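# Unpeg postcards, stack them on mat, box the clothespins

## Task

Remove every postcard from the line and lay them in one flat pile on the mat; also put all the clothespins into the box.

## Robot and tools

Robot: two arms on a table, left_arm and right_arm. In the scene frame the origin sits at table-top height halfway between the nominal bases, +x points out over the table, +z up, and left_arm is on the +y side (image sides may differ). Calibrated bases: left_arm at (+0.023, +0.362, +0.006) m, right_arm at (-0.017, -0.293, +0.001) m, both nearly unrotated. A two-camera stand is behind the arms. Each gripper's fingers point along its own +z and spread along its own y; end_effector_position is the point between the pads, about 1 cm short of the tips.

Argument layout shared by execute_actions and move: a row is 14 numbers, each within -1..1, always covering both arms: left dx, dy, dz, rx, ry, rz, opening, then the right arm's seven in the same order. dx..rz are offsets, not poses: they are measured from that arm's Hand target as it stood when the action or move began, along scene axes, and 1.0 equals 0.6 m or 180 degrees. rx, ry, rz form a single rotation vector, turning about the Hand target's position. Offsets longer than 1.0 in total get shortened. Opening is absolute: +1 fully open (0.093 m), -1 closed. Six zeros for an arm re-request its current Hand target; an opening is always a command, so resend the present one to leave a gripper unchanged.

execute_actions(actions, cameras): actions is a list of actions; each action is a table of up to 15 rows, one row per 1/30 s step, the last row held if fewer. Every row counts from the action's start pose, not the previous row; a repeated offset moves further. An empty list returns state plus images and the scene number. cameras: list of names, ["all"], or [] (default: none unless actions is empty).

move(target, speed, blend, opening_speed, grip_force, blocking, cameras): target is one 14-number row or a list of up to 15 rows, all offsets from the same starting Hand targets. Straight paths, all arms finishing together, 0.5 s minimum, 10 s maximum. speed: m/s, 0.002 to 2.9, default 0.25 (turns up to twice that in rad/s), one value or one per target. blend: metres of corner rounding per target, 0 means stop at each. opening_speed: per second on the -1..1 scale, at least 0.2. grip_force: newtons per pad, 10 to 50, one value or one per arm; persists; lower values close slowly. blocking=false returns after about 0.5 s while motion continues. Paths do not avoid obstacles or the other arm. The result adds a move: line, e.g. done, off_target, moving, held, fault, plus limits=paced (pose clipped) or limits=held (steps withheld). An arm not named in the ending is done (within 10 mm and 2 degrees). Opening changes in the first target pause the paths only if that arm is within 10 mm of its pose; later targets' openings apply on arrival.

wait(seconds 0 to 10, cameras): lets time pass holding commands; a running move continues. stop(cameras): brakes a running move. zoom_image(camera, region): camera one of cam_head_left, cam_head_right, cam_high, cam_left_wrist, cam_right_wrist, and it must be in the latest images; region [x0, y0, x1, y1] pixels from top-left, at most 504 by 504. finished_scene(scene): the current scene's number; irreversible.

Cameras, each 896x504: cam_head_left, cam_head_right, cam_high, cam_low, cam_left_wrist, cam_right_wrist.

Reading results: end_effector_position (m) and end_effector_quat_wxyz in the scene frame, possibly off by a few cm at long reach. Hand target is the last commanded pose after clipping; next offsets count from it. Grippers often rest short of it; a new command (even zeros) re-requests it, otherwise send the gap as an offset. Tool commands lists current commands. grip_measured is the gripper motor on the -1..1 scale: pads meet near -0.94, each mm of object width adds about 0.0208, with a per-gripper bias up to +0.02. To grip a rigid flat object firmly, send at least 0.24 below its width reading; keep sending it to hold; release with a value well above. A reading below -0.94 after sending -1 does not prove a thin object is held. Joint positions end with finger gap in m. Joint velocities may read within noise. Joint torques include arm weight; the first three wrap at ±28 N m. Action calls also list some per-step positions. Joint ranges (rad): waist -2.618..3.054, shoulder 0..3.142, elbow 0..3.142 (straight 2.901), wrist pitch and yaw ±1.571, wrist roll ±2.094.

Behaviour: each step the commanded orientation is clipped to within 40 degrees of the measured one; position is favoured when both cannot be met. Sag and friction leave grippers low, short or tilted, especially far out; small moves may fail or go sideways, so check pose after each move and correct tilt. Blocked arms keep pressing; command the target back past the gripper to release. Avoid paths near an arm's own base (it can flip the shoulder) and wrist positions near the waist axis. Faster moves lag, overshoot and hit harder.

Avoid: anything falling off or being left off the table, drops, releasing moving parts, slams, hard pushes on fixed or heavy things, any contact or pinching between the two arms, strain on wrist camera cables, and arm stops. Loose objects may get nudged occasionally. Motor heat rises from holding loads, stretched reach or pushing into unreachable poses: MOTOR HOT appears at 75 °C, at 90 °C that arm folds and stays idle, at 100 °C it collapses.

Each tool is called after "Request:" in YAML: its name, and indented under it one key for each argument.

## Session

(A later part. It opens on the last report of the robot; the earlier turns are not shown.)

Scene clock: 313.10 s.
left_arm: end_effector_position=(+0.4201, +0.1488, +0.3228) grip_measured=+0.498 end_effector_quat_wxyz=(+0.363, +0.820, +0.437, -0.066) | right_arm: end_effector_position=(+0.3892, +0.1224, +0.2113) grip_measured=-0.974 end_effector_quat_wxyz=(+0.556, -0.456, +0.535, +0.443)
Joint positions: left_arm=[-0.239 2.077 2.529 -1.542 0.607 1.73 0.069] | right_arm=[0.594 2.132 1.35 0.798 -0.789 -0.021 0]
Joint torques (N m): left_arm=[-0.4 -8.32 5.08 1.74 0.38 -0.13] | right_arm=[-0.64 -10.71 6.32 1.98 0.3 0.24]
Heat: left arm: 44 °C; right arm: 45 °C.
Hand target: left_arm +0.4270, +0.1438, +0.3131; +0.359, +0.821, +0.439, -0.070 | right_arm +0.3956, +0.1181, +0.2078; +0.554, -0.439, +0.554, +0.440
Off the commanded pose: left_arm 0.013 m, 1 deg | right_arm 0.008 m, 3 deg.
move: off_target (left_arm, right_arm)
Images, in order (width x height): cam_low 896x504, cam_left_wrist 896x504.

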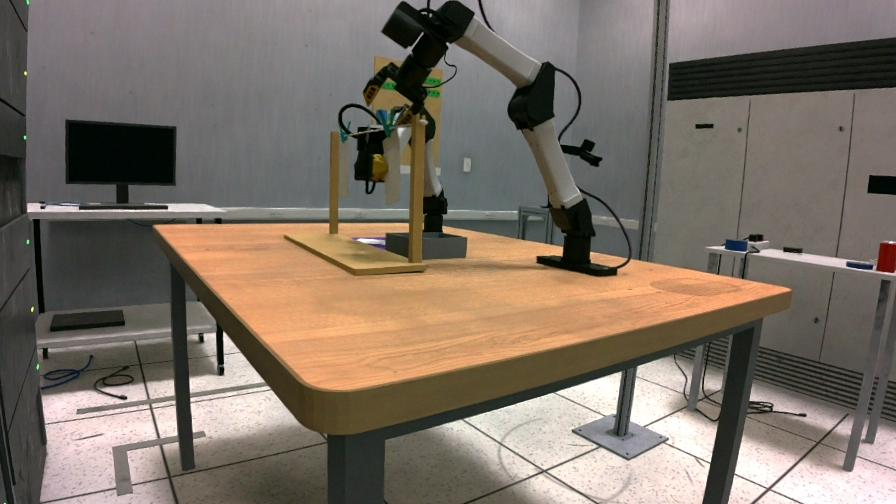

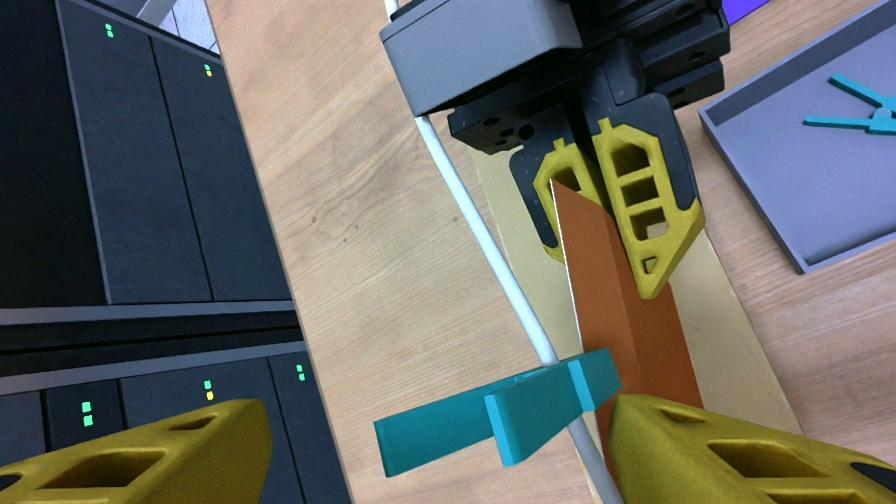

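Request:
move:
  target: [0.008,-0.009,-0.012,0,0,0,0.5,0,0,0,0,0,0,-1]
  speed: 0.08

Request:
move:
  target: [0,0,0,0,0,0,-0.1,0,0,0,0,0,0,-1]
  opening_speed: 1
  cameras: ["cam_left_wrist","cam_low"]

Request:
zoom_image:
  camera: "cam_low"
  region: [340, 80, 450, 190]

Scene clock: 323.50 s.
left_arm: end_effector_position=(+0.4234, +0.1454, +0.3171) grip_measured=+0.498 end_effector_quat_wxyz=(+0.361, +0.820, +0.439, -0.067) | right_arm: end_effector_position=(+0.3892, +0.1224, +0.2113) grip_measured=-0.974 end_effector_quat_wxyz=(+0.556, -0.456, +0.535, +0.443)
Joint positions: left_arm=[-0.246 2.077 2.502 -1.513 0.602 1.721 0.069] | right_arm=[0.594 2.132 1.35 0.798 -0.789 -0.021 0]
Joint torques (N m): left_arm=[-0.54 -8.38 4.56 1.91 0.4 -0.15] | right_arm=[-0.69 -10.66 6.34 1.98 0.26 0.25]
Heat: left arm: 43 °C; right arm: 47 °C.
Hand target: left_arm +0.4318, +0.1385, +0.3059; +0.359, +0.821, +0.439, -0.070 | right_arm +0.3956, +0.1181, +0.2078; +0.554, -0.439, +0.554, +0.440
Off the commanded pose: left_arm 0.016 m, 0 deg | right_arm 0.008 m, 3 deg.
move: off_target (left_arm, right_arm)

Scene clock: 324.33 s.
left_arm: end_effector_position=(+0.4224, +0.1480, +0.3146) grip_measured=-0.094 end_effector_quat_wxyz=(+0.353, +0.821, +0.444, -0.065) | right_arm: end_effector_position=(+0.3893, +0.1222, +0.2108) grip_measured=-0.974 end_effector_quat_wxyz=(+0.555, -0.454, +0.537, +0.444)
Joint positions: left_arm=[-0.246 2.077 2.502 -1.526 0.586 1.721 0.041] | right_arm=[0.594 2.132 1.347 0.801 -0.787 -0.016 0]
Joint torques (N m): left_arm=[-0.54 -8.4 4.6 2.01 0.54 -0.16] | right_arm=[-0.53 -10.51 6.57 1.97 0.27 0.19]
Heat: left arm: 43 °C; right arm: 47 °C.
Hand target: left_arm +0.4318, +0.1385, +0.3058; +0.359, +0.821, +0.439, -0.070 | right_arm +0.3956, +0.1182, +0.2078; +0.554, -0.439, +0.554, +0.440
Off the commanded pose: left_arm 0.016 m, 1 deg | right_arm 0.008 m, 3 deg.
move: off_target (left_arm, right_arm)
Images, in order (width x height): cam_low 896x504, cam_left_wrist 896x504.

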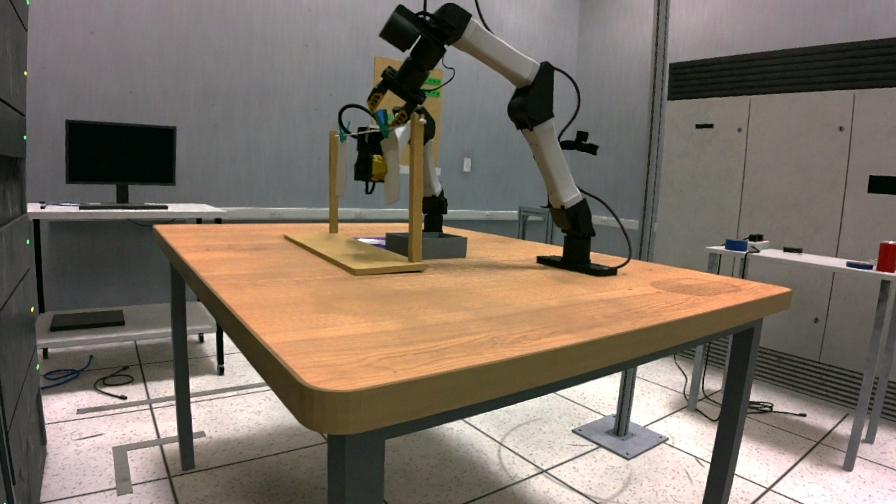

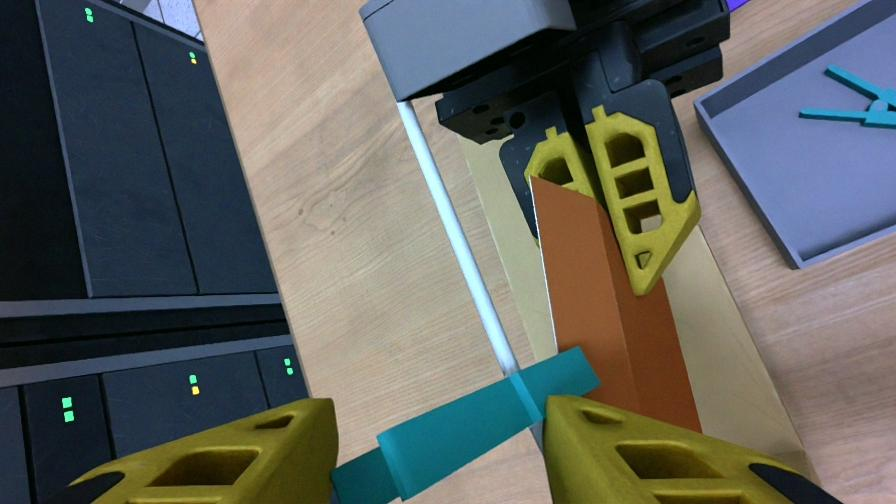

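Scaled by 4.582 from the camera's 896x504 image, which has a finer 1280x720 frame.

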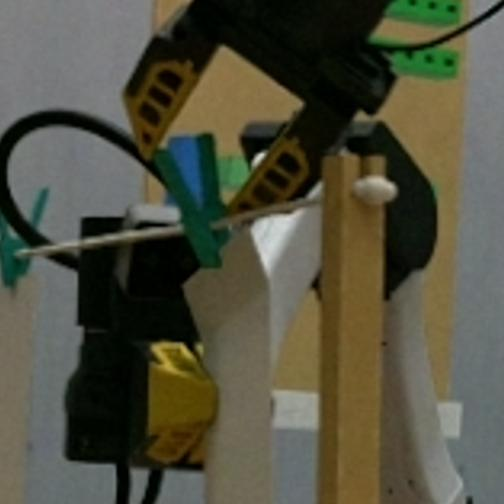

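Request:
move:
  target: [0,0,0,0,0,0,0.5,0,0,0,0,0,0,-1]

Request:
move:
  target: [0.018,-0.004,-0.022,0,0,0,0.5,0,0,0,0,0,0,-1]
  speed: 0.08

Request:
move:
  target: [0,0,0,0,0,0,-0.2,0,0,0,0,0,0,-1]
  opening_speed: 1
  cameras: ["cam_left_wrist","cam_low"]

Request:
zoom_image:
  camera: "cam_low"
  region: [340, 80, 450, 190]

Scene clock: 333.10 s.
left_arm: end_effector_position=(+0.4257, +0.1469, +0.3164) grip_measured=+0.498 end_effector_quat_wxyz=(+0.359, +0.821, +0.441, -0.060) | right_arm: end_effector_position=(+0.3893, +0.1222, +0.2113) grip_measured=-0.974 end_effector_quat_wxyz=(+0.556, -0.454, +0.536, +0.444)
Joint positions: left_arm=[-0.246 2.077 2.502 -1.508 0.587 1.72 0.069] | right_arm=[0.594 2.132 1.347 0.804 -0.786 -0.016 0]
Joint torques (N m): left_arm=[-0.58 -8.32 4.71 1.84 0.53 -0.17] | right_arm=[-0.7 -10.48 6.52 1.95 0.27 0.21]
Heat: left arm: 42 °C; right arm: 48 °C.
Hand target: left_arm +0.4318, +0.1385, +0.3059; +0.359, +0.821, +0.439, -0.070 | right_arm +0.3956, +0.1181, +0.2078; +0.554, -0.439, +0.554, +0.440
Off the commanded pose: left_arm 0.015 m, 1 deg | right_arm 0.008 m, 3 deg.
move: off_target (left_arm, right_arm)

Scene clock: 333.83 s.
left_arm: end_effector_position=(+0.4295, +0.1455, +0.3068) grip_measured=+0.498 end_effector_quat_wxyz=(+0.355, +0.821, +0.443, -0.064) | right_arm: end_effector_position=(+0.3894, +0.1222, +0.2102) grip_measured=-0.974 end_effector_quat_wxyz=(+0.554, -0.454, +0.538, +0.444)
Joint positions: left_arm=[-0.246 2.077 2.46 -1.478 0.589 1.72 0.069] | right_arm=[0.594 2.132 1.347 0.798 -0.786 -0.016 0]
Joint torques (N m): left_arm=[-0.43 -7.49 4.66 2.11 0.53 -0.12] | right_arm=[-0.72 -10.65 6.68 1.99 0.23 0.21]
Heat: left arm: 42 °C; right arm: 48 °C.
Hand target: left_arm +0.4426, +0.1361, +0.2926; +0.359, +0.821, +0.439, -0.070 | right_arm +0.3956, +0.1181, +0.2079; +0.554, -0.439, +0.554, +0.440
Off the commanded pose: left_arm 0.022 m, 1 deg | right_arm 0.008 m, 3 deg.
move: off_target (left_arm, right_arm)

Scene clock: 334.77 s.
left_arm: end_effector_position=(+0.4293, +0.1475, +0.3055) grip_measured=-0.194 end_effector_quat_wxyz=(+0.351, +0.821, +0.446, -0.063) | right_arm: end_effector_position=(+0.3914, +0.1208, +0.2059) grip_measured=-0.974 end_effector_quat_wxyz=(+0.550, -0.449, +0.548, +0.442)
Joint positions: left_arm=[-0.244 2.077 2.46 -1.484 0.581 1.72 0.036] | right_arm=[0.593 2.132 1.342 0.786 -0.775 -0.012 0]
Joint torques (N m): left_arm=[-0.5 -7.53 4.66 2.16 0.62 -0.12] | right_arm=[-0.47 -10.63 7.21 2.14 0.13 0.15]
Heat: left arm: 42 °C; right arm: 48 °C.
Hand target: left_arm +0.4426, +0.1360, +0.2926; +0.359, +0.821, +0.439, -0.070 | right_arm +0.3956, +0.1181, +0.2078; +0.554, -0.439, +0.554, +0.440
Off the commanded pose: left_arm 0.022 m, 1 deg | right_arm 0.005 m, 1 deg.
move: off_target (left_arm)
Images, in order (width x height): cam_low 896x504, cam_left_wrist 896x504.

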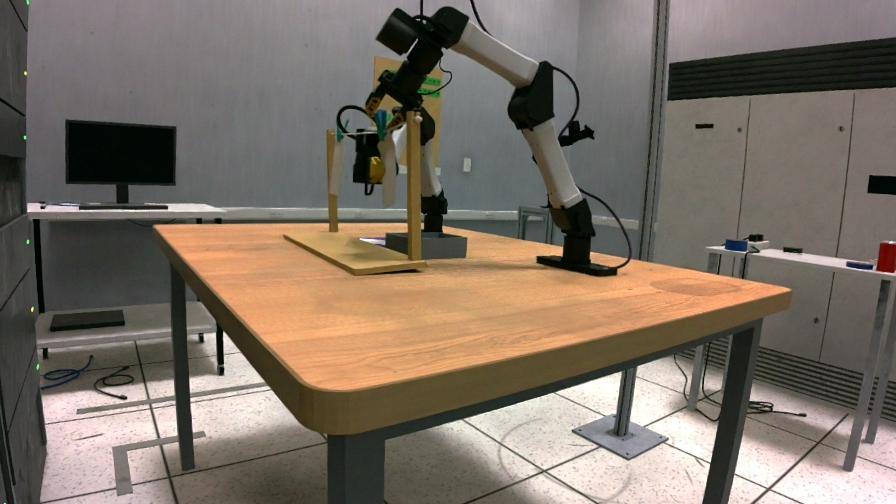

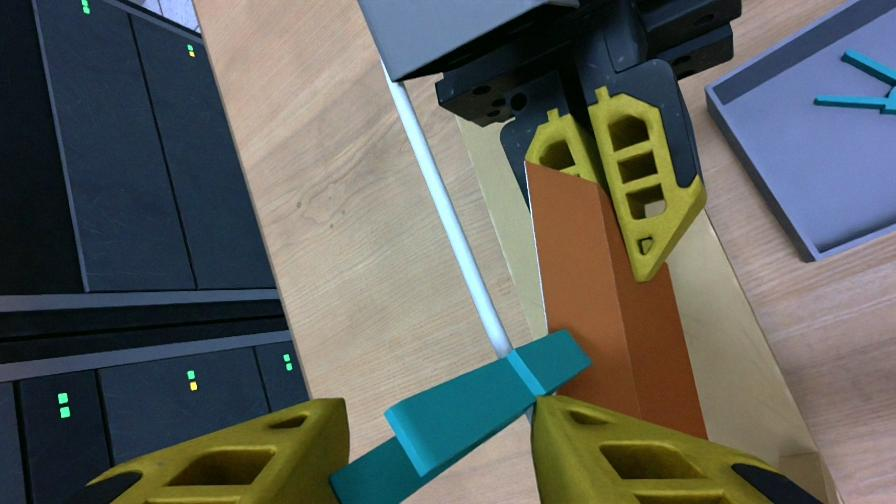

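Scaled by 4.582 from the camera's 896x504 image, which has a finer 1280x720 frame.

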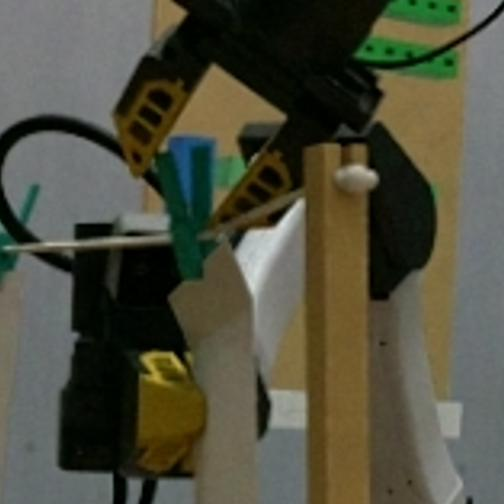

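Request:
move:
  target: [0,0,0,0,0,0,0.5,0,0,0,0,0,0,-1]

Request:
move:
  target:
    - [-0.02,0.02,0.1,0,0,0,0.5,0,0,0,0,0,0,-1]
    - [-0.03,0.13,0.14,-0.066,0.194,0.103,0.5,0,0,0,0,0,0,-1]
  speed: 0.15
  cameras: ["cam_left_wrist","cam_low"]

Request:
zoom_image:
  camera: "cam_low"
  region: [340, 80, 450, 190]

Scene clock: 353.17 s.
left_arm: end_effector_position=(+0.4325, +0.1440, +0.3039) grip_measured=+0.498 end_effector_quat_wxyz=(+0.355, +0.821, +0.442, -0.064) | right_arm: end_effector_position=(+0.3913, +0.1208, +0.2089) grip_measured=-0.974 end_effector_quat_wxyz=(+0.556, -0.449, +0.542, +0.442)
Joint positions: left_arm=[-0.247 2.086 2.46 -1.468 0.588 1.72 0.069] | right_arm=[0.593 2.132 1.342 0.801 -0.775 -0.012 0]
Joint torques (N m): left_arm=[-0.39 -8.17 5.04 1.99 0.54 -0.12] | right_arm=[-0.61 -10.52 7.13 1.96 0.13 0.17]
Heat: left arm: 41 °C; right arm: 50 °C.
Hand target: left_arm +0.4425, +0.1360, +0.2925; +0.359, +0.821, +0.439, -0.071 | right_arm +0.3956, +0.1181, +0.2078; +0.554, -0.439, +0.554, +0.440
Off the commanded pose: left_arm 0.017 m, 1 deg | right_arm 0.005 m, 2 deg.
move: off_target (left_arm)

Scene clock: 357.17 s.
left_arm: end_effector_position=(+0.4397, +0.2114, +0.3594) grip_measured=+0.499 end_effector_quat_wxyz=(+0.412, +0.579, +0.657, -0.254) | right_arm: end_effector_position=(+0.3913, +0.1208, +0.2098) grip_measured=-0.974 end_effector_quat_wxyz=(+0.557, -0.449, +0.541, +0.442)
Joint positions: left_arm=[0.001 2.095 2.578 -1.573 0.927 1.163 0.069] | right_arm=[0.593 2.132 1.342 0.806 -0.775 -0.012 0]
Joint torques (N m): left_arm=[0.64 -14.54 4.44 1.25 0.67 -0.11] | right_arm=[-0.62 -10.55 7.2 1.92 0.13 0.14]
Heat: left arm: 42 °C; right arm: 50 °C.
Hand target: left_arm +0.4246, +0.2141, +0.3766; +0.299, +0.641, +0.641, -0.298 | right_arm +0.3956, +0.1181, +0.2078; +0.554, -0.439, +0.554, +0.440
Off the commanded pose: left_arm 0.023 m, 16 deg | right_arm 0.006 m, 2 deg.
joint sent to its limit (left arm) — joint 4 (wrist pitch), lower limit. The joint targets are off in orientation, not in position.
move: off_target (left_arm)
Images, in order (width x height): cam_low 896x504, cam_left_wrist 896x504.

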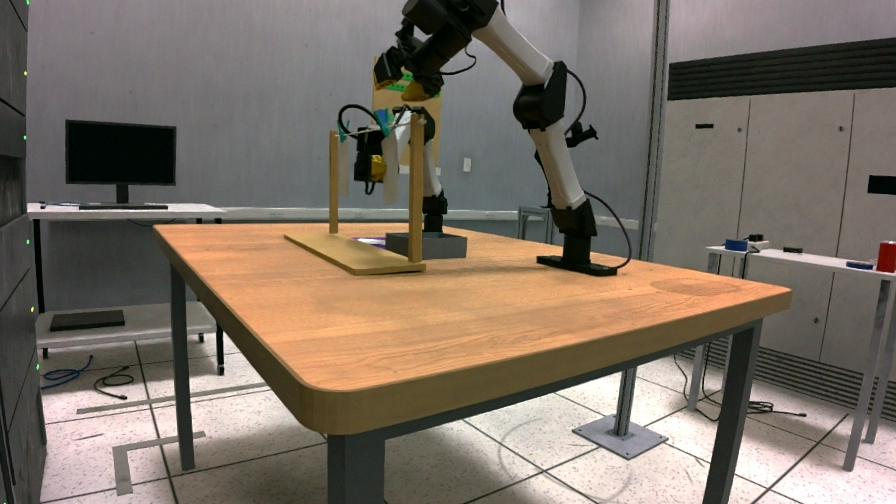

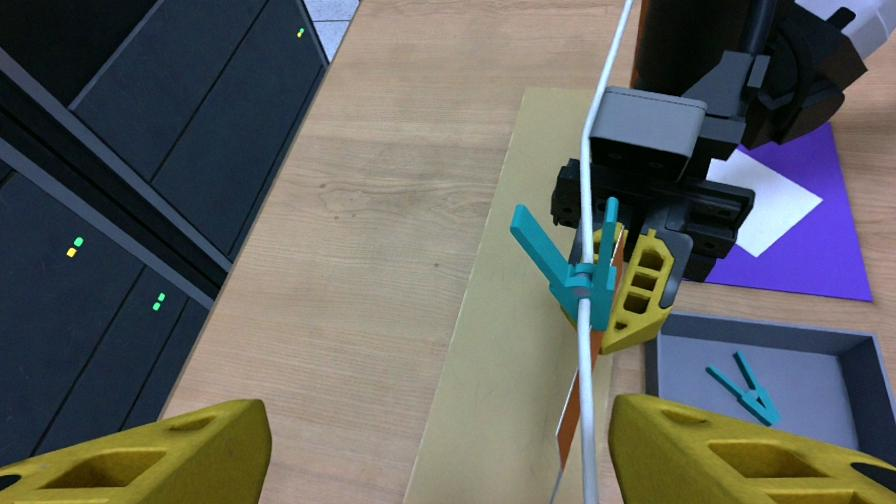

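Scaled by 4.582 from the camera's 896x504 image, which has a finer 1280x720 frame.

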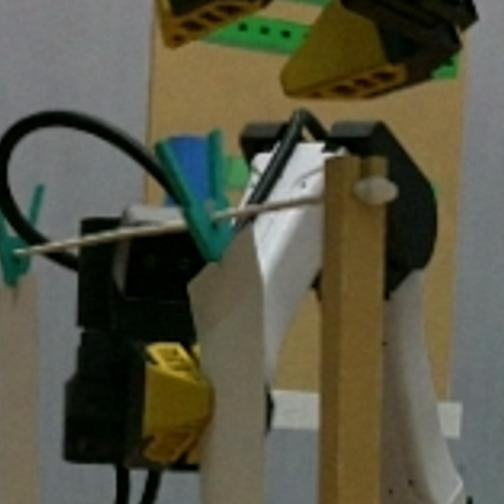

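Request:
move:
  target: [-0.025,-0.11,-0.04,0,0,0,0.5,0,0,0,0,0,0,-1]
  speed: 0.12
  cameras: ["cam_left_wrist"]

Scene clock: 370.20 s.
left_arm: end_effector_position=(+0.4128, +0.1485, +0.3535) grip_measured=+0.499 end_effector_quat_wxyz=(+0.371, +0.611, +0.641, -0.281) | right_arm: end_effector_position=(+0.3913, +0.1208, +0.2098) grip_measured=-0.974 end_effector_quat_wxyz=(+0.557, -0.449, +0.541, +0.442)
Joint positions: left_arm=[-0.167 2.095 2.578 -1.573 0.876 1.087 0.069] | right_arm=[0.593 2.132 1.342 0.806 -0.775 -0.012 0]
Joint torques (N m): left_arm=[-0.21 -10.52 5.44 1.28 0.47 -0.11] | right_arm=[-0.5 -10.77 7.15 1.92 0.17 0.18]
Heat: left arm: 45 °C; right arm: 51 °C.
Hand target: left_arm +0.4096, +0.1480, +0.3526; +0.299, +0.641, +0.641, -0.298 | right_arm +0.3956, +0.1181, +0.2078; +0.554, -0.439, +0.554, +0.440
Off the commanded pose: left_arm 0.003 m, 9 deg | right_arm 0.006 m, 2 deg.
joint sent to its limit (left arm) — joint 4 (wrist pitch), lower limit. The joint targets are off in orientation, not in position.
move: off_target (left_arm)
Images, in order (width x height): cam_left_wrist 896x504.

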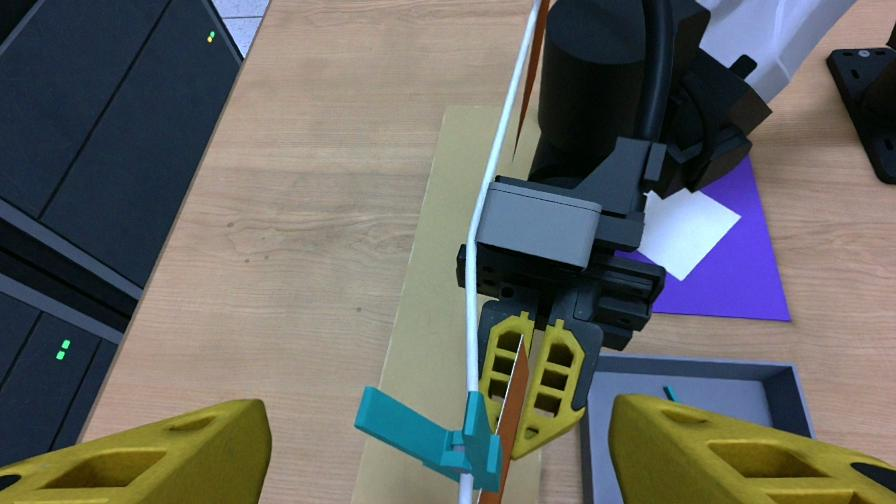

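Request:
move:
  target: [0.02,-0.018,-0.052,0,0,0,0.5,0,0,0,0,0,0,-1]
  speed: 0.08
  cameras: ["cam_left_wrist"]

Scene clock: 376.93 s.
left_arm: end_effector_position=(+0.4199, +0.1403, +0.3326) grip_measured=+0.499 end_effector_quat_wxyz=(+0.351, +0.620, +0.642, -0.284) | right_arm: end_effector_position=(+0.3913, +0.1208, +0.2098) grip_measured=-0.974 end_effector_quat_wxyz=(+0.557, -0.449, +0.541, +0.442)
Joint positions: left_arm=[-0.186 2.14 2.578 -1.574 0.858 1.109 0.069] | right_arm=[0.593 2.132 1.342 0.806 -0.775 -0.012 0]
Joint torques (N m): left_arm=[-0.42 -8.69 5.86 1.2 0.47 0.04] | right_arm=[-0.57 -10.62 7.19 1.92 0.14 0.18]
Heat: left arm: 45 °C; right arm: 51 °C.
Hand target: left_arm +0.4215, +0.1372, +0.3214; +0.299, +0.641, +0.641, -0.298 | right_arm +0.3956, +0.1181, +0.2078; +0.554, -0.439, +0.554, +0.440
Off the commanded pose: left_arm 0.012 m, 7 deg | right_arm 0.006 m, 2 deg.
joint sent to its limit (left arm) — joint 4 (wrist pitch), lower limit. The joint targets are off in orientation, not in position.
move: off_target (left_arm)
Images, in order (width x height): cam_left_wrist 896x504.

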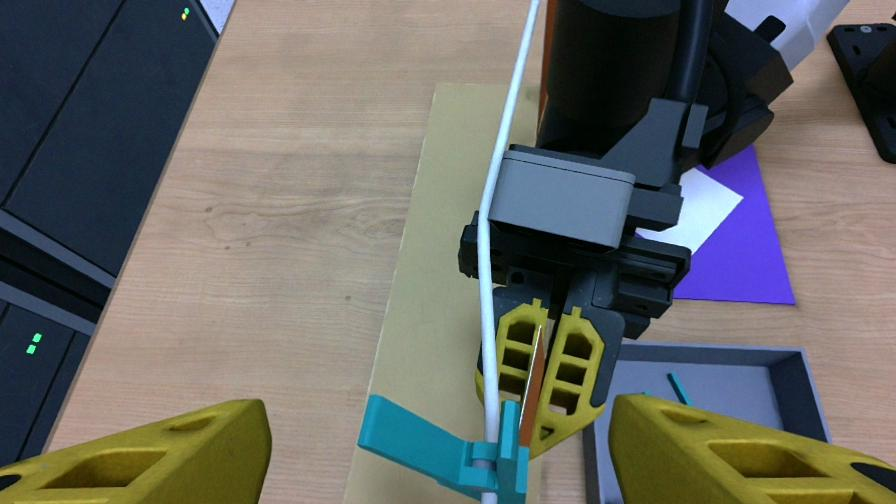

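Request:
move:
  target: [0.005,0.0,-0.02,0,0,0,0.5,0,0,0,0,0,0,-1]
  speed: 0.08

Request:
move:
  target: [0,0,0,0,0,0,-0.95,0,0,0,0,0,0,-1]
  opening_speed: 1
  cameras: ["cam_left_wrist","cam_low"]

Request:
zoom_image:
  camera: "cam_low"
  region: [340, 80, 450, 190]

Scene clock: 383.57 s.
left_arm: end_effector_position=(+0.4232, +0.1400, +0.3259) grip_measured=+0.499 end_effector_quat_wxyz=(+0.348, +0.627, +0.638, -0.281) | right_arm: end_effector_position=(+0.3913, +0.1208, +0.2098) grip_measured=-0.974 end_effector_quat_wxyz=(+0.557, -0.449, +0.541, +0.442)
Joint positions: left_arm=[-0.186 2.155 2.578 -1.574 0.855 1.135 0.069] | right_arm=[0.593 2.132 1.342 0.806 -0.775 -0.012 0]
Joint torques (N m): left_arm=[-0.36 -8.83 4.25 1.17 0.48 0.05] | right_arm=[-0.54 -10.52 7.02 1.93 0.11 0.15]
Heat: left arm: 45 °C; right arm: 52 °C.
Hand target: left_arm +0.4246, +0.1372, +0.3093; +0.299, +0.641, +0.641, -0.298 | right_arm +0.3956, +0.1181, +0.2078; +0.554, -0.439, +0.554, +0.440
Off the commanded pose: left_arm 0.017 m, 6 deg | right_arm 0.006 m, 2 deg.
joint sent to its limit (left arm) — joint 4 (wrist pitch), lower limit. The joint targets are off in orientation, not in position.
move: off_target (left_arm)

Scene clock: 385.23 s.
left_arm: end_effector_position=(+0.4226, +0.1397, +0.3260) grip_measured=-0.690 end_effector_quat_wxyz=(+0.348, +0.627, +0.637, -0.282) | right_arm: end_effector_position=(+0.3908, +0.1210, +0.2096) grip_measured=-0.974 end_effector_quat_wxyz=(+0.556, -0.450, +0.540, +0.443)
Joint positions: left_arm=[-0.186 2.155 2.578 -1.576 0.857 1.136 0.012] | right_arm=[0.593 2.132 1.342 0.805 -0.779 -0.012 0]
Joint torques (N m): left_arm=[-0.31 -8.84 4.22 1.2 0.46 0.05] | right_arm=[-0.25 -10.55 7.02 1.95 0.17 0.22]
Heat: left arm: 45 °C; right arm: 52 °C.
Hand target: left_arm +0.4246, +0.1373, +0.3093; +0.299, +0.641, +0.641, -0.298 | right_arm +0.3956, +0.1181, +0.2078; +0.554, -0.439, +0.554, +0.440
Off the commanded pose: left_arm 0.017 m, 6 deg | right_arm 0.006 m, 2 deg.
joint sent to its limit (left arm) — joint 4 (wrist pitch), lower limit. The joint targets are off in orientation, not in position.
move: off_target (left_arm)
Images, in order (width x height): cam_low 896x504, cam_left_wrist 896x504.

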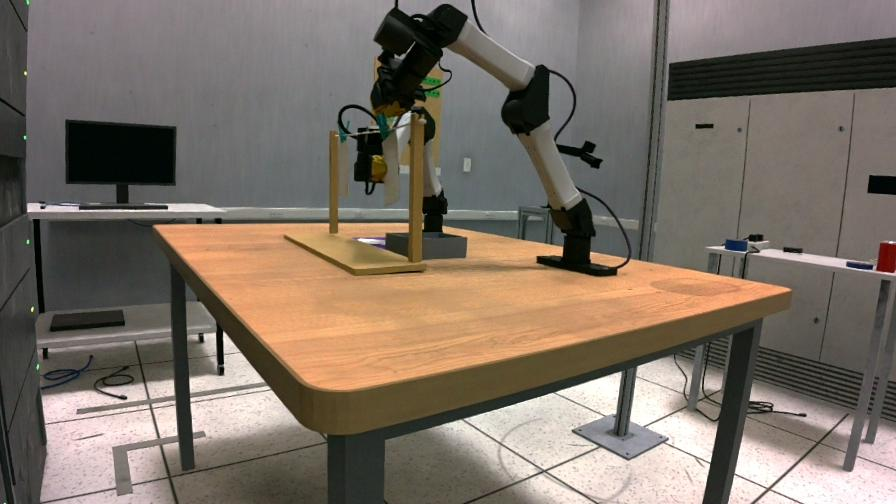

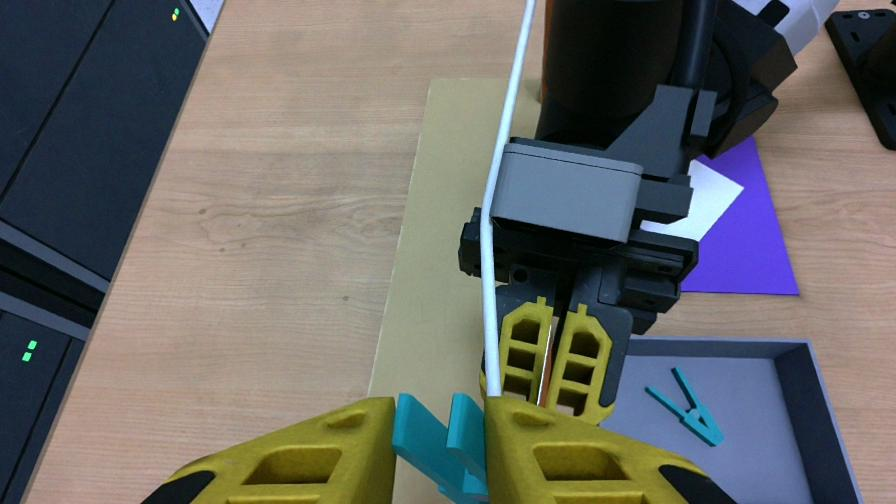

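Scaled by 4.582 from the camera's 896x504 image, which has a finer 1280x720 frame.

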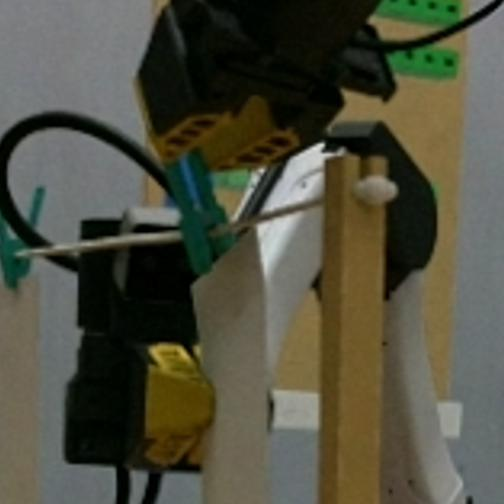

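Request:
move:
  target: [-0.01,0.03,0.12,0,0,0,-0.95,0,0,0,0,0,0,-1]
  speed: 0.12
  cameras: ["cam_left_wrist","cam_low","cam_right_wrist"]

Scene clock: 390.77 s.
left_arm: end_effector_position=(+0.4273, +0.1519, +0.3584) grip_measured=-0.706 end_effector_quat_wxyz=(+0.380, +0.588, +0.656, -0.283) | right_arm: end_effector_position=(+0.3908, +0.1210, +0.2096) grip_measured=-0.974 end_effector_quat_wxyz=(+0.556, -0.450, +0.540, +0.443)
Joint positions: left_arm=[-0.151 2.155 2.688 -1.581 0.881 1.019 0.011] | right_arm=[0.593 2.132 1.342 0.805 -0.779 -0.012 0]
Joint torques (N m): left_arm=[0.69 -13.39 8.08 1.43 0.66 -0.11] | right_arm=[-0.51 -10.56 7.08 1.93 0.2 0.15]
Heat: left arm: 46 °C; right arm: 52 °C.
Hand target: left_arm +0.4185, +0.1552, +0.3813; +0.299, +0.641, +0.641, -0.299 | right_arm +0.3956, +0.1181, +0.2078; +0.554, -0.439, +0.554, +0.440
Off the commanded pose: left_arm 0.025 m, 11 deg | right_arm 0.006 m, 2 deg.
joint sent to its limit (left arm) — joint 4 (wrist pitch), lower limit. The joint targets are off in orientation, not in position.
move: off_target (left_arm)
Images, in order (width x height): cam_low 896x504, cam_left_wrist 896x504, cam_right_wrist 896x504.

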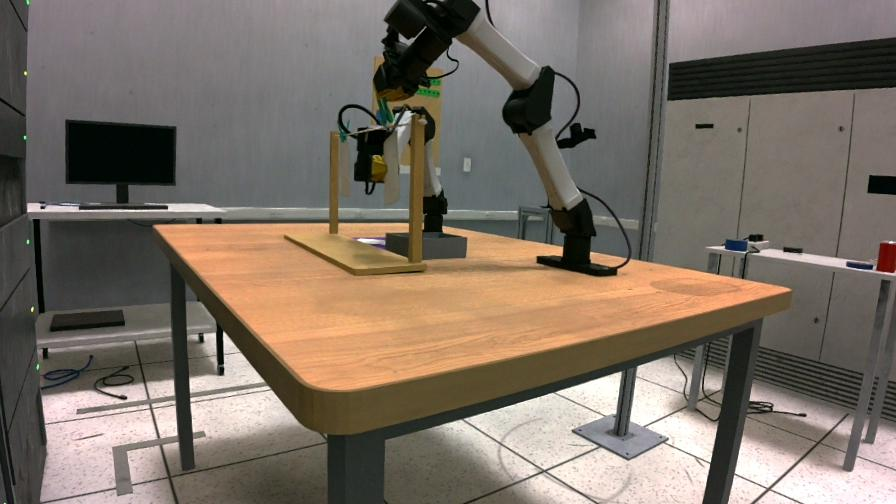

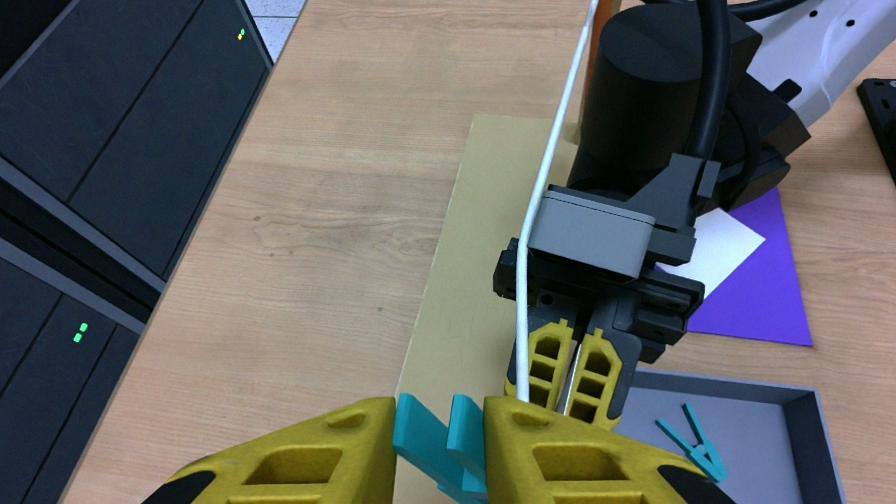

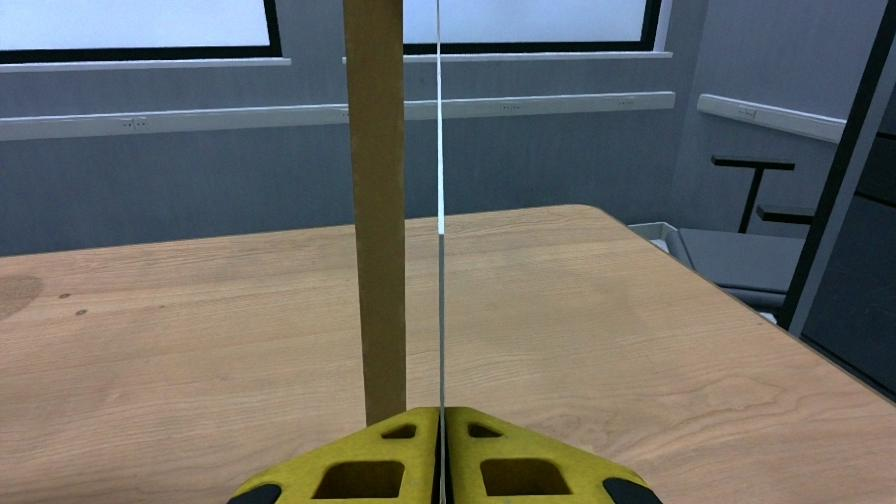

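Request:
move:
  target:
    - [-0.247,0.19,0.03,0.05,0.02,0.11,-0.95,-0.21,-0.197,0.02,0,0,0,-1]
    - [-0.247,0.19,0.03,0.05,0.02,0.11,-0.95,-0.289,-0.472,-0.06,-0.332,-0.375,-0.0294,-1]
  speed: 0.2
  blend: [0.03,0]
  cameras: ["cam_high","cam_head_left","cam_right_wrist"]

Scene clock: 416.30 s.
left_arm: end_effector_position=(+0.2711, +0.2664, +0.4021) grip_measured=-0.707 end_effector_quat_wxyz=(+0.405, +0.481, +0.762, -0.155) | right_arm: end_effector_position=(+0.2235, -0.1636, +0.1743) grip_measured=-0.975 end_effector_quat_wxyz=(-0.499, +0.777, -0.324, +0.204)
Joint positions: left_arm=[0.097 1.352 1.972 -1.585 0.711 0.954 0.011] | right_arm=[0.164 0.701 0.446 -0.263 -0.564 -1.858 0]
Joint torques (N m): left_arm=[0.57 -3.1 4.08 1.71 0.39 -0.12] | right_arm=[-0.8 -0.81 7.31 2.02 -0.35 -0.06]
Heat: left arm: 50 °C; right arm: 51 °C.
Hand target: left_arm +0.2703, +0.2692, +0.3993; +0.275, +0.533, +0.772, -0.212 | right_arm +0.2223, -0.1652, +0.1718; -0.497, +0.780, -0.322, +0.205
Off the commanded pose: left_arm 0.004 m, 17 deg | right_arm 0.003 m, 1 deg.
joint sent to its limit (left arm) — joint 4 (wrist pitch), lower limit. The joint targets are off in orientation, not in position.
move: off_target (left_arm)
Images, in order (width x height): cam_head_left 896x504, cam_high 896x504, cam_right_wrist 896x504.

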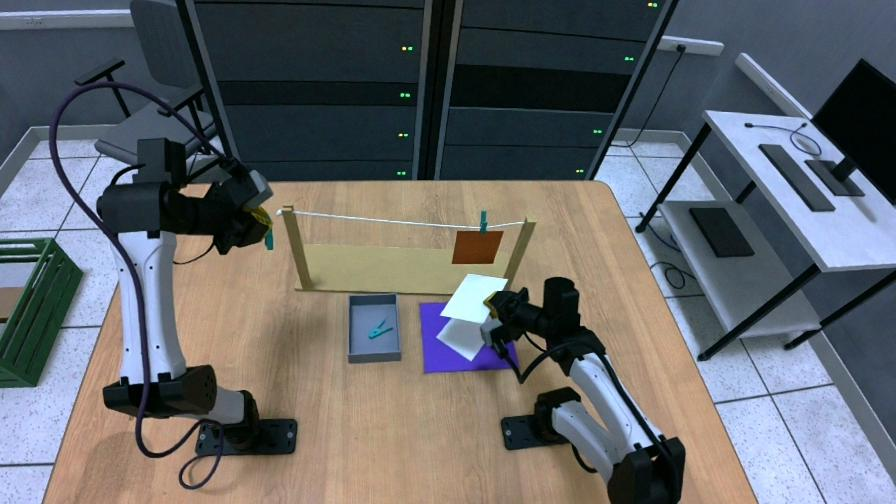

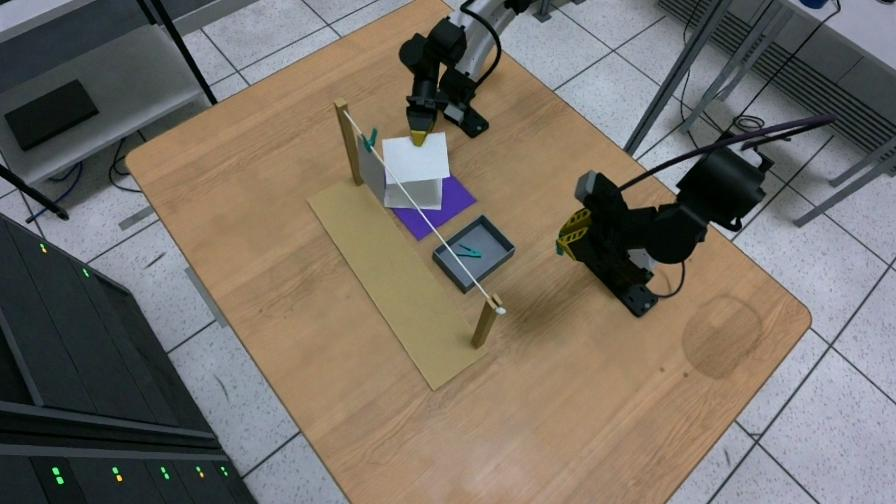

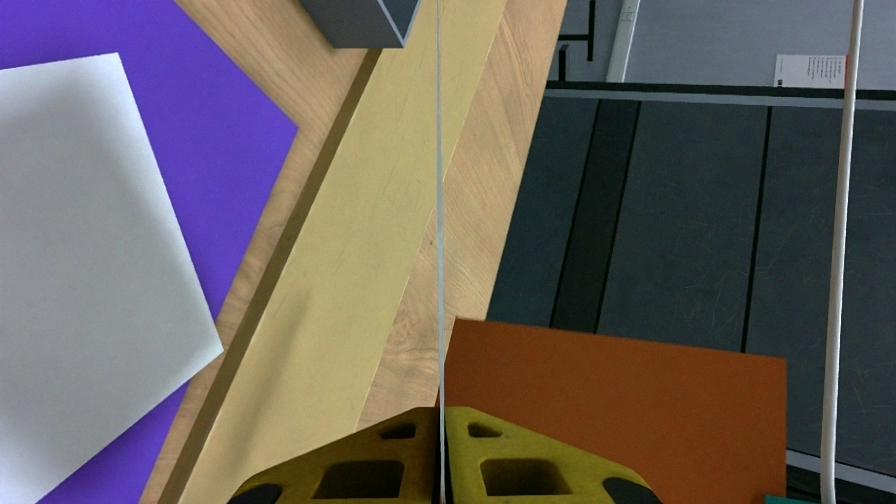

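Request:
move:
  target:
    - [-0.042,-0.28,-0.22,0.055,0.02,0.107,-0.95,-0.01,-0.017,-0.16,0,0,0,-1]
    - [-0.05,-0.298,-0.575,0.055,0.02,0.107,-0.95,-0.01,-0.017,-0.237,0,0,0,-1]
  speed: 0.18
  blend: [0.02,0]
  cameras: ["cam_high","cam_left_wrist"]

Scene clock: 429.53 s.
left_arm: end_effector_position=(+0.2405, +0.0914, +0.0622) grip_measured=-0.714 end_effector_quat_wxyz=(+0.235, +0.413, +0.872, -0.116) | right_arm: end_effector_position=(+0.2262, -0.1740, +0.0412) grip_measured=-0.975 end_effector_quat_wxyz=(-0.497, +0.783, -0.309, +0.212)
Joint positions: left_arm=[-0.852 1.488 0.793 -0.346 0.004 -0.01 0.011] | right_arm=[0.081 1.297 0.003 0.748 -0.64 -1.945 0]
Joint torques (N m): left_arm=[-0.36 -4.26 5.71 2.16 -0.01 -0.13] | right_arm=[-0.64 -0.87 3.81 1.64 -0.43 0.05]
Heat: left arm: 46 °C; right arm: 46 °C.
Hand target: left_arm +0.2404, +0.0904, +0.0543; +0.235, +0.411, +0.873, -0.112 | right_arm +0.2162, -0.1754, +0.0296; -0.497, +0.780, -0.322, +0.205
Off the commanded pose: left_arm 0.008 m, 0 deg | right_arm 0.015 m, 2 deg.
joint sent to its limit (right arm) — joint 3 (elbow), lower limit, where the elbow is as bent as it goes. The joint targets still meet the commanded pose.
move: off_target (right_arm)
Images, in order (width x height): cam_high 896x504, cam_left_wrist 896x504.

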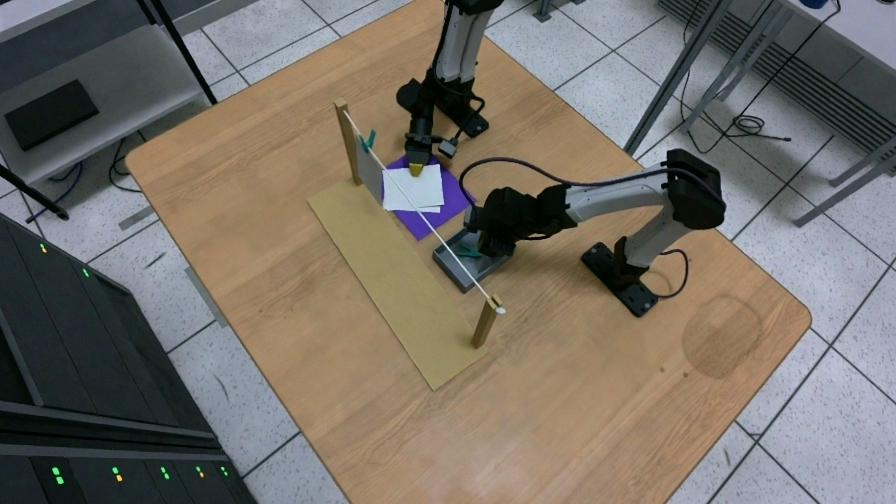

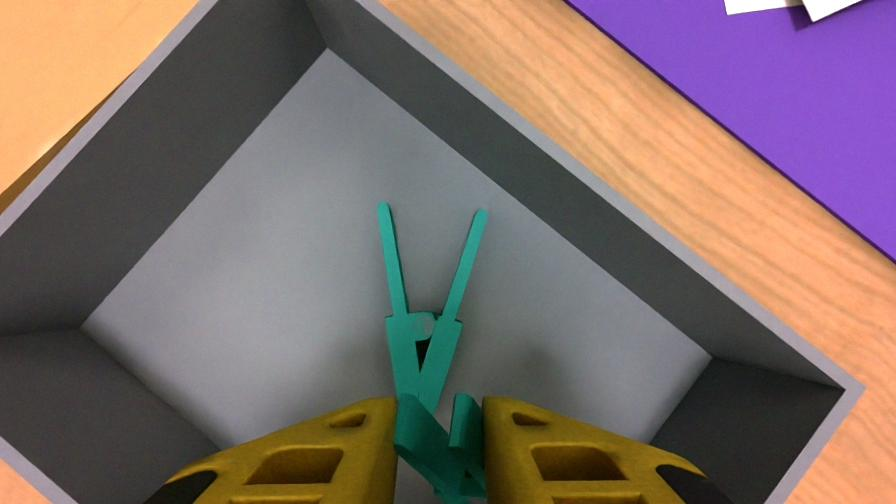

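Request:
move:
  target: [0,0,-0.01,0,0,0,-0.95,-0.006,0,-0.012,0,0,0,-1]
  speed: 0.08

Request:
move:
  target: [0,0,0,0,0,0,0.1,0,0,0,0,0,0,-0.75]

Request:
move:
  target:
    - [0,0,0.1,0,0,0,0.1,-0.05,-0.05,0.03,0,0,0,-0.75]
    - [0,0.02,0.35,0,0,0,0.1,-0.05,-0.13,0.22,0,0,0,-0.75]
  speed: 0.15
  cameras: ["cam_left_wrist","cam_high","cam_head_left"]

Scene clock: 437.40 s.
left_arm: end_effector_position=(+0.2415, +0.0903, +0.0578) grip_measured=-0.716 end_effector_quat_wxyz=(+0.236, +0.412, +0.872, -0.117) | right_arm: end_effector_position=(+0.2268, -0.1721, +0.0392) grip_measured=-0.975 end_effector_quat_wxyz=(-0.499, +0.786, -0.298, +0.212)
Joint positions: left_arm=[-0.852 1.5 0.782 -0.319 0.004 -0.011 0.011] | right_arm=[0.081 1.35 0.003 0.802 -0.654 -1.964 0]
Joint torques (N m): left_arm=[-0.44 -4.31 5.29 2.2 -0.02 -0.12] | right_arm=[-0.84 -0.66 3.54 1.43 -0.4 0.04]
Heat: left arm: 44 °C; right arm: 44 °C.
Hand target: left_arm +0.2404, +0.0905, +0.0482; +0.235, +0.411, +0.873, -0.112 | right_arm +0.2126, -0.1754, +0.0224; -0.496, +0.780, -0.322, +0.205
Off the commanded pose: left_arm 0.009 m, 1 deg | right_arm 0.022 m, 3 deg.
joint sent to its limit (right arm) — joint 3 (elbow), lower limit, where the elbow is as bent as it goes. The joint targets are off in orientation, not in position.
move: off_target (right_arm)

Scene clock: 438.07 s.
left_arm: end_effector_position=(+0.2417, +0.0900, +0.0580) grip_measured=+0.098 end_effector_quat_wxyz=(+0.237, +0.412, +0.872, -0.117) | right_arm: end_effector_position=(+0.2169, -0.1751, +0.0234) grip_measured=-0.753 end_effector_quat_wxyz=(-0.482, +0.795, -0.318, +0.184)
Joint positions: left_arm=[-0.852 1.5 0.782 -0.317 0.004 -0.011 0.05] | right_arm=[0.071 1.358 -0.004 0.733 -0.654 -1.972 0.009]
Joint torques (N m): left_arm=[-0.43 -4.21 5.29 2.19 -0.01 -0.11] | right_arm=[-0.64 -2.86 4.07 1.75 -0.54 0.01]
Heat: left arm: 44 °C; right arm: 44 °C.
Hand target: left_arm +0.2403, +0.0905, +0.0482; +0.235, +0.412, +0.873, -0.112 | right_arm +0.2127, -0.1753, +0.0225; -0.497, +0.780, -0.322, +0.205
Off the commanded pose: left_arm 0.010 m, 1 deg | right_arm 0.004 m, 3 deg.
joint sent to its limit (right arm) — joint 3 (elbow), lower limit, where the elbow is as bent as it goes. The joint targets are off in orientation, not in position.
move: off_target (right_arm)

Scene clock: 441.87 s.
left_arm: end_effector_position=(+0.2362, +0.1039, +0.2542) grip_measured=+0.098 end_effector_quat_wxyz=(+0.235, +0.411, +0.874, -0.113) | right_arm: end_effector_position=(+0.1849, -0.2553, +0.1438) grip_measured=-0.753 end_effector_quat_wxyz=(-0.479, +0.711, -0.439, +0.267)
Joint positions: left_arm=[-0.84 1.401 1.502 -1.145 0.004 -0.001 0.05] | right_arm=[-0.5 0.357 0.318 -0.648 -0.893 -2.094 0.009]
Joint torques (N m): left_arm=[0.79 -3.64 9.91 1.65 0.14 0.05] | right_arm=[0.05 1.06 9.81 1.64 -0.74 -0.03]
Heat: left arm: 44 °C; right arm: 44 °C.
Hand target: left_arm +0.2403, +0.1025, +0.2582; +0.235, +0.411, +0.873, -0.112 | right_arm +0.1827, -0.2534, +0.1545; -0.497, +0.780, -0.322, +0.205
Off the commanded pose: left_arm 0.006 m, 0 deg | right_arm 0.011 m, 17 deg.
joint sent to its limit (right arm) — joint 6 (wrist roll), lower limit. The joint targets are off in orientation, not in position.
move: off_target (right_arm)
Images, in order (width x height): cam_head_left 896x504, cam_high 896x504, cam_left_wrist 896x504.

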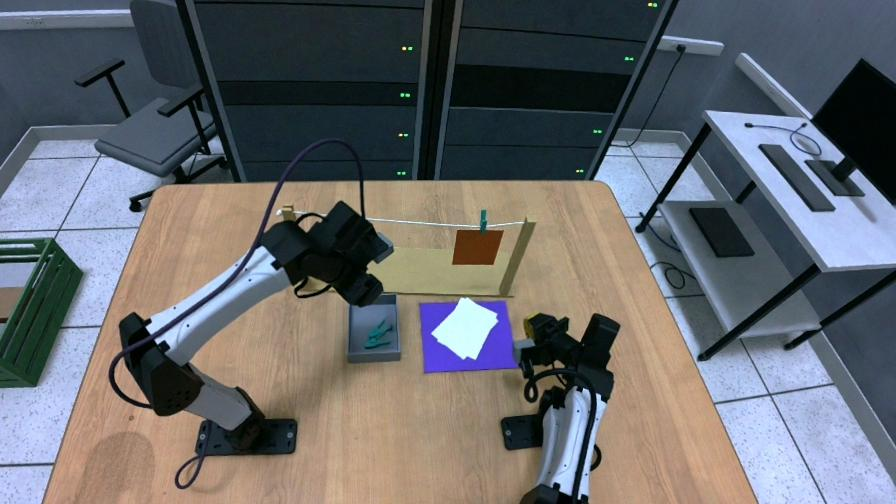

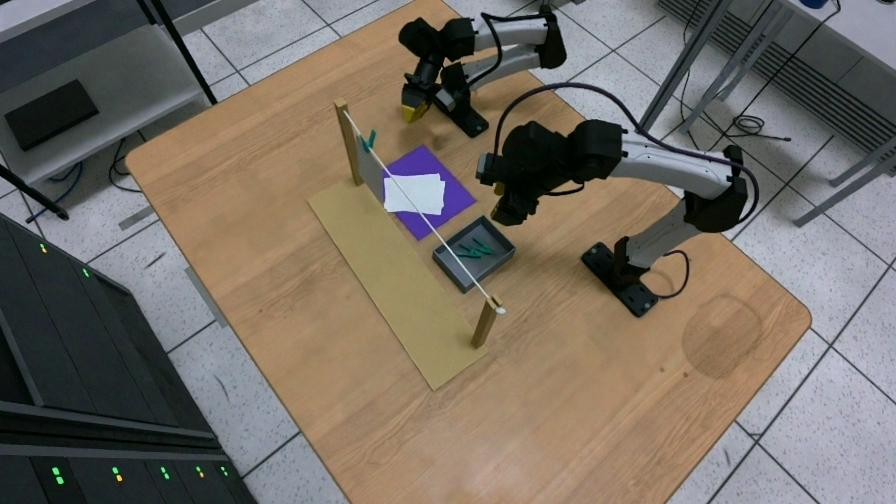

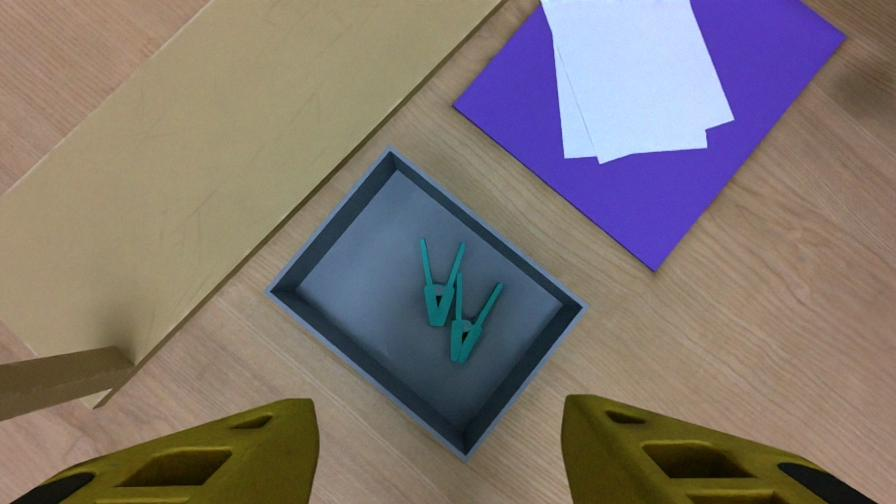

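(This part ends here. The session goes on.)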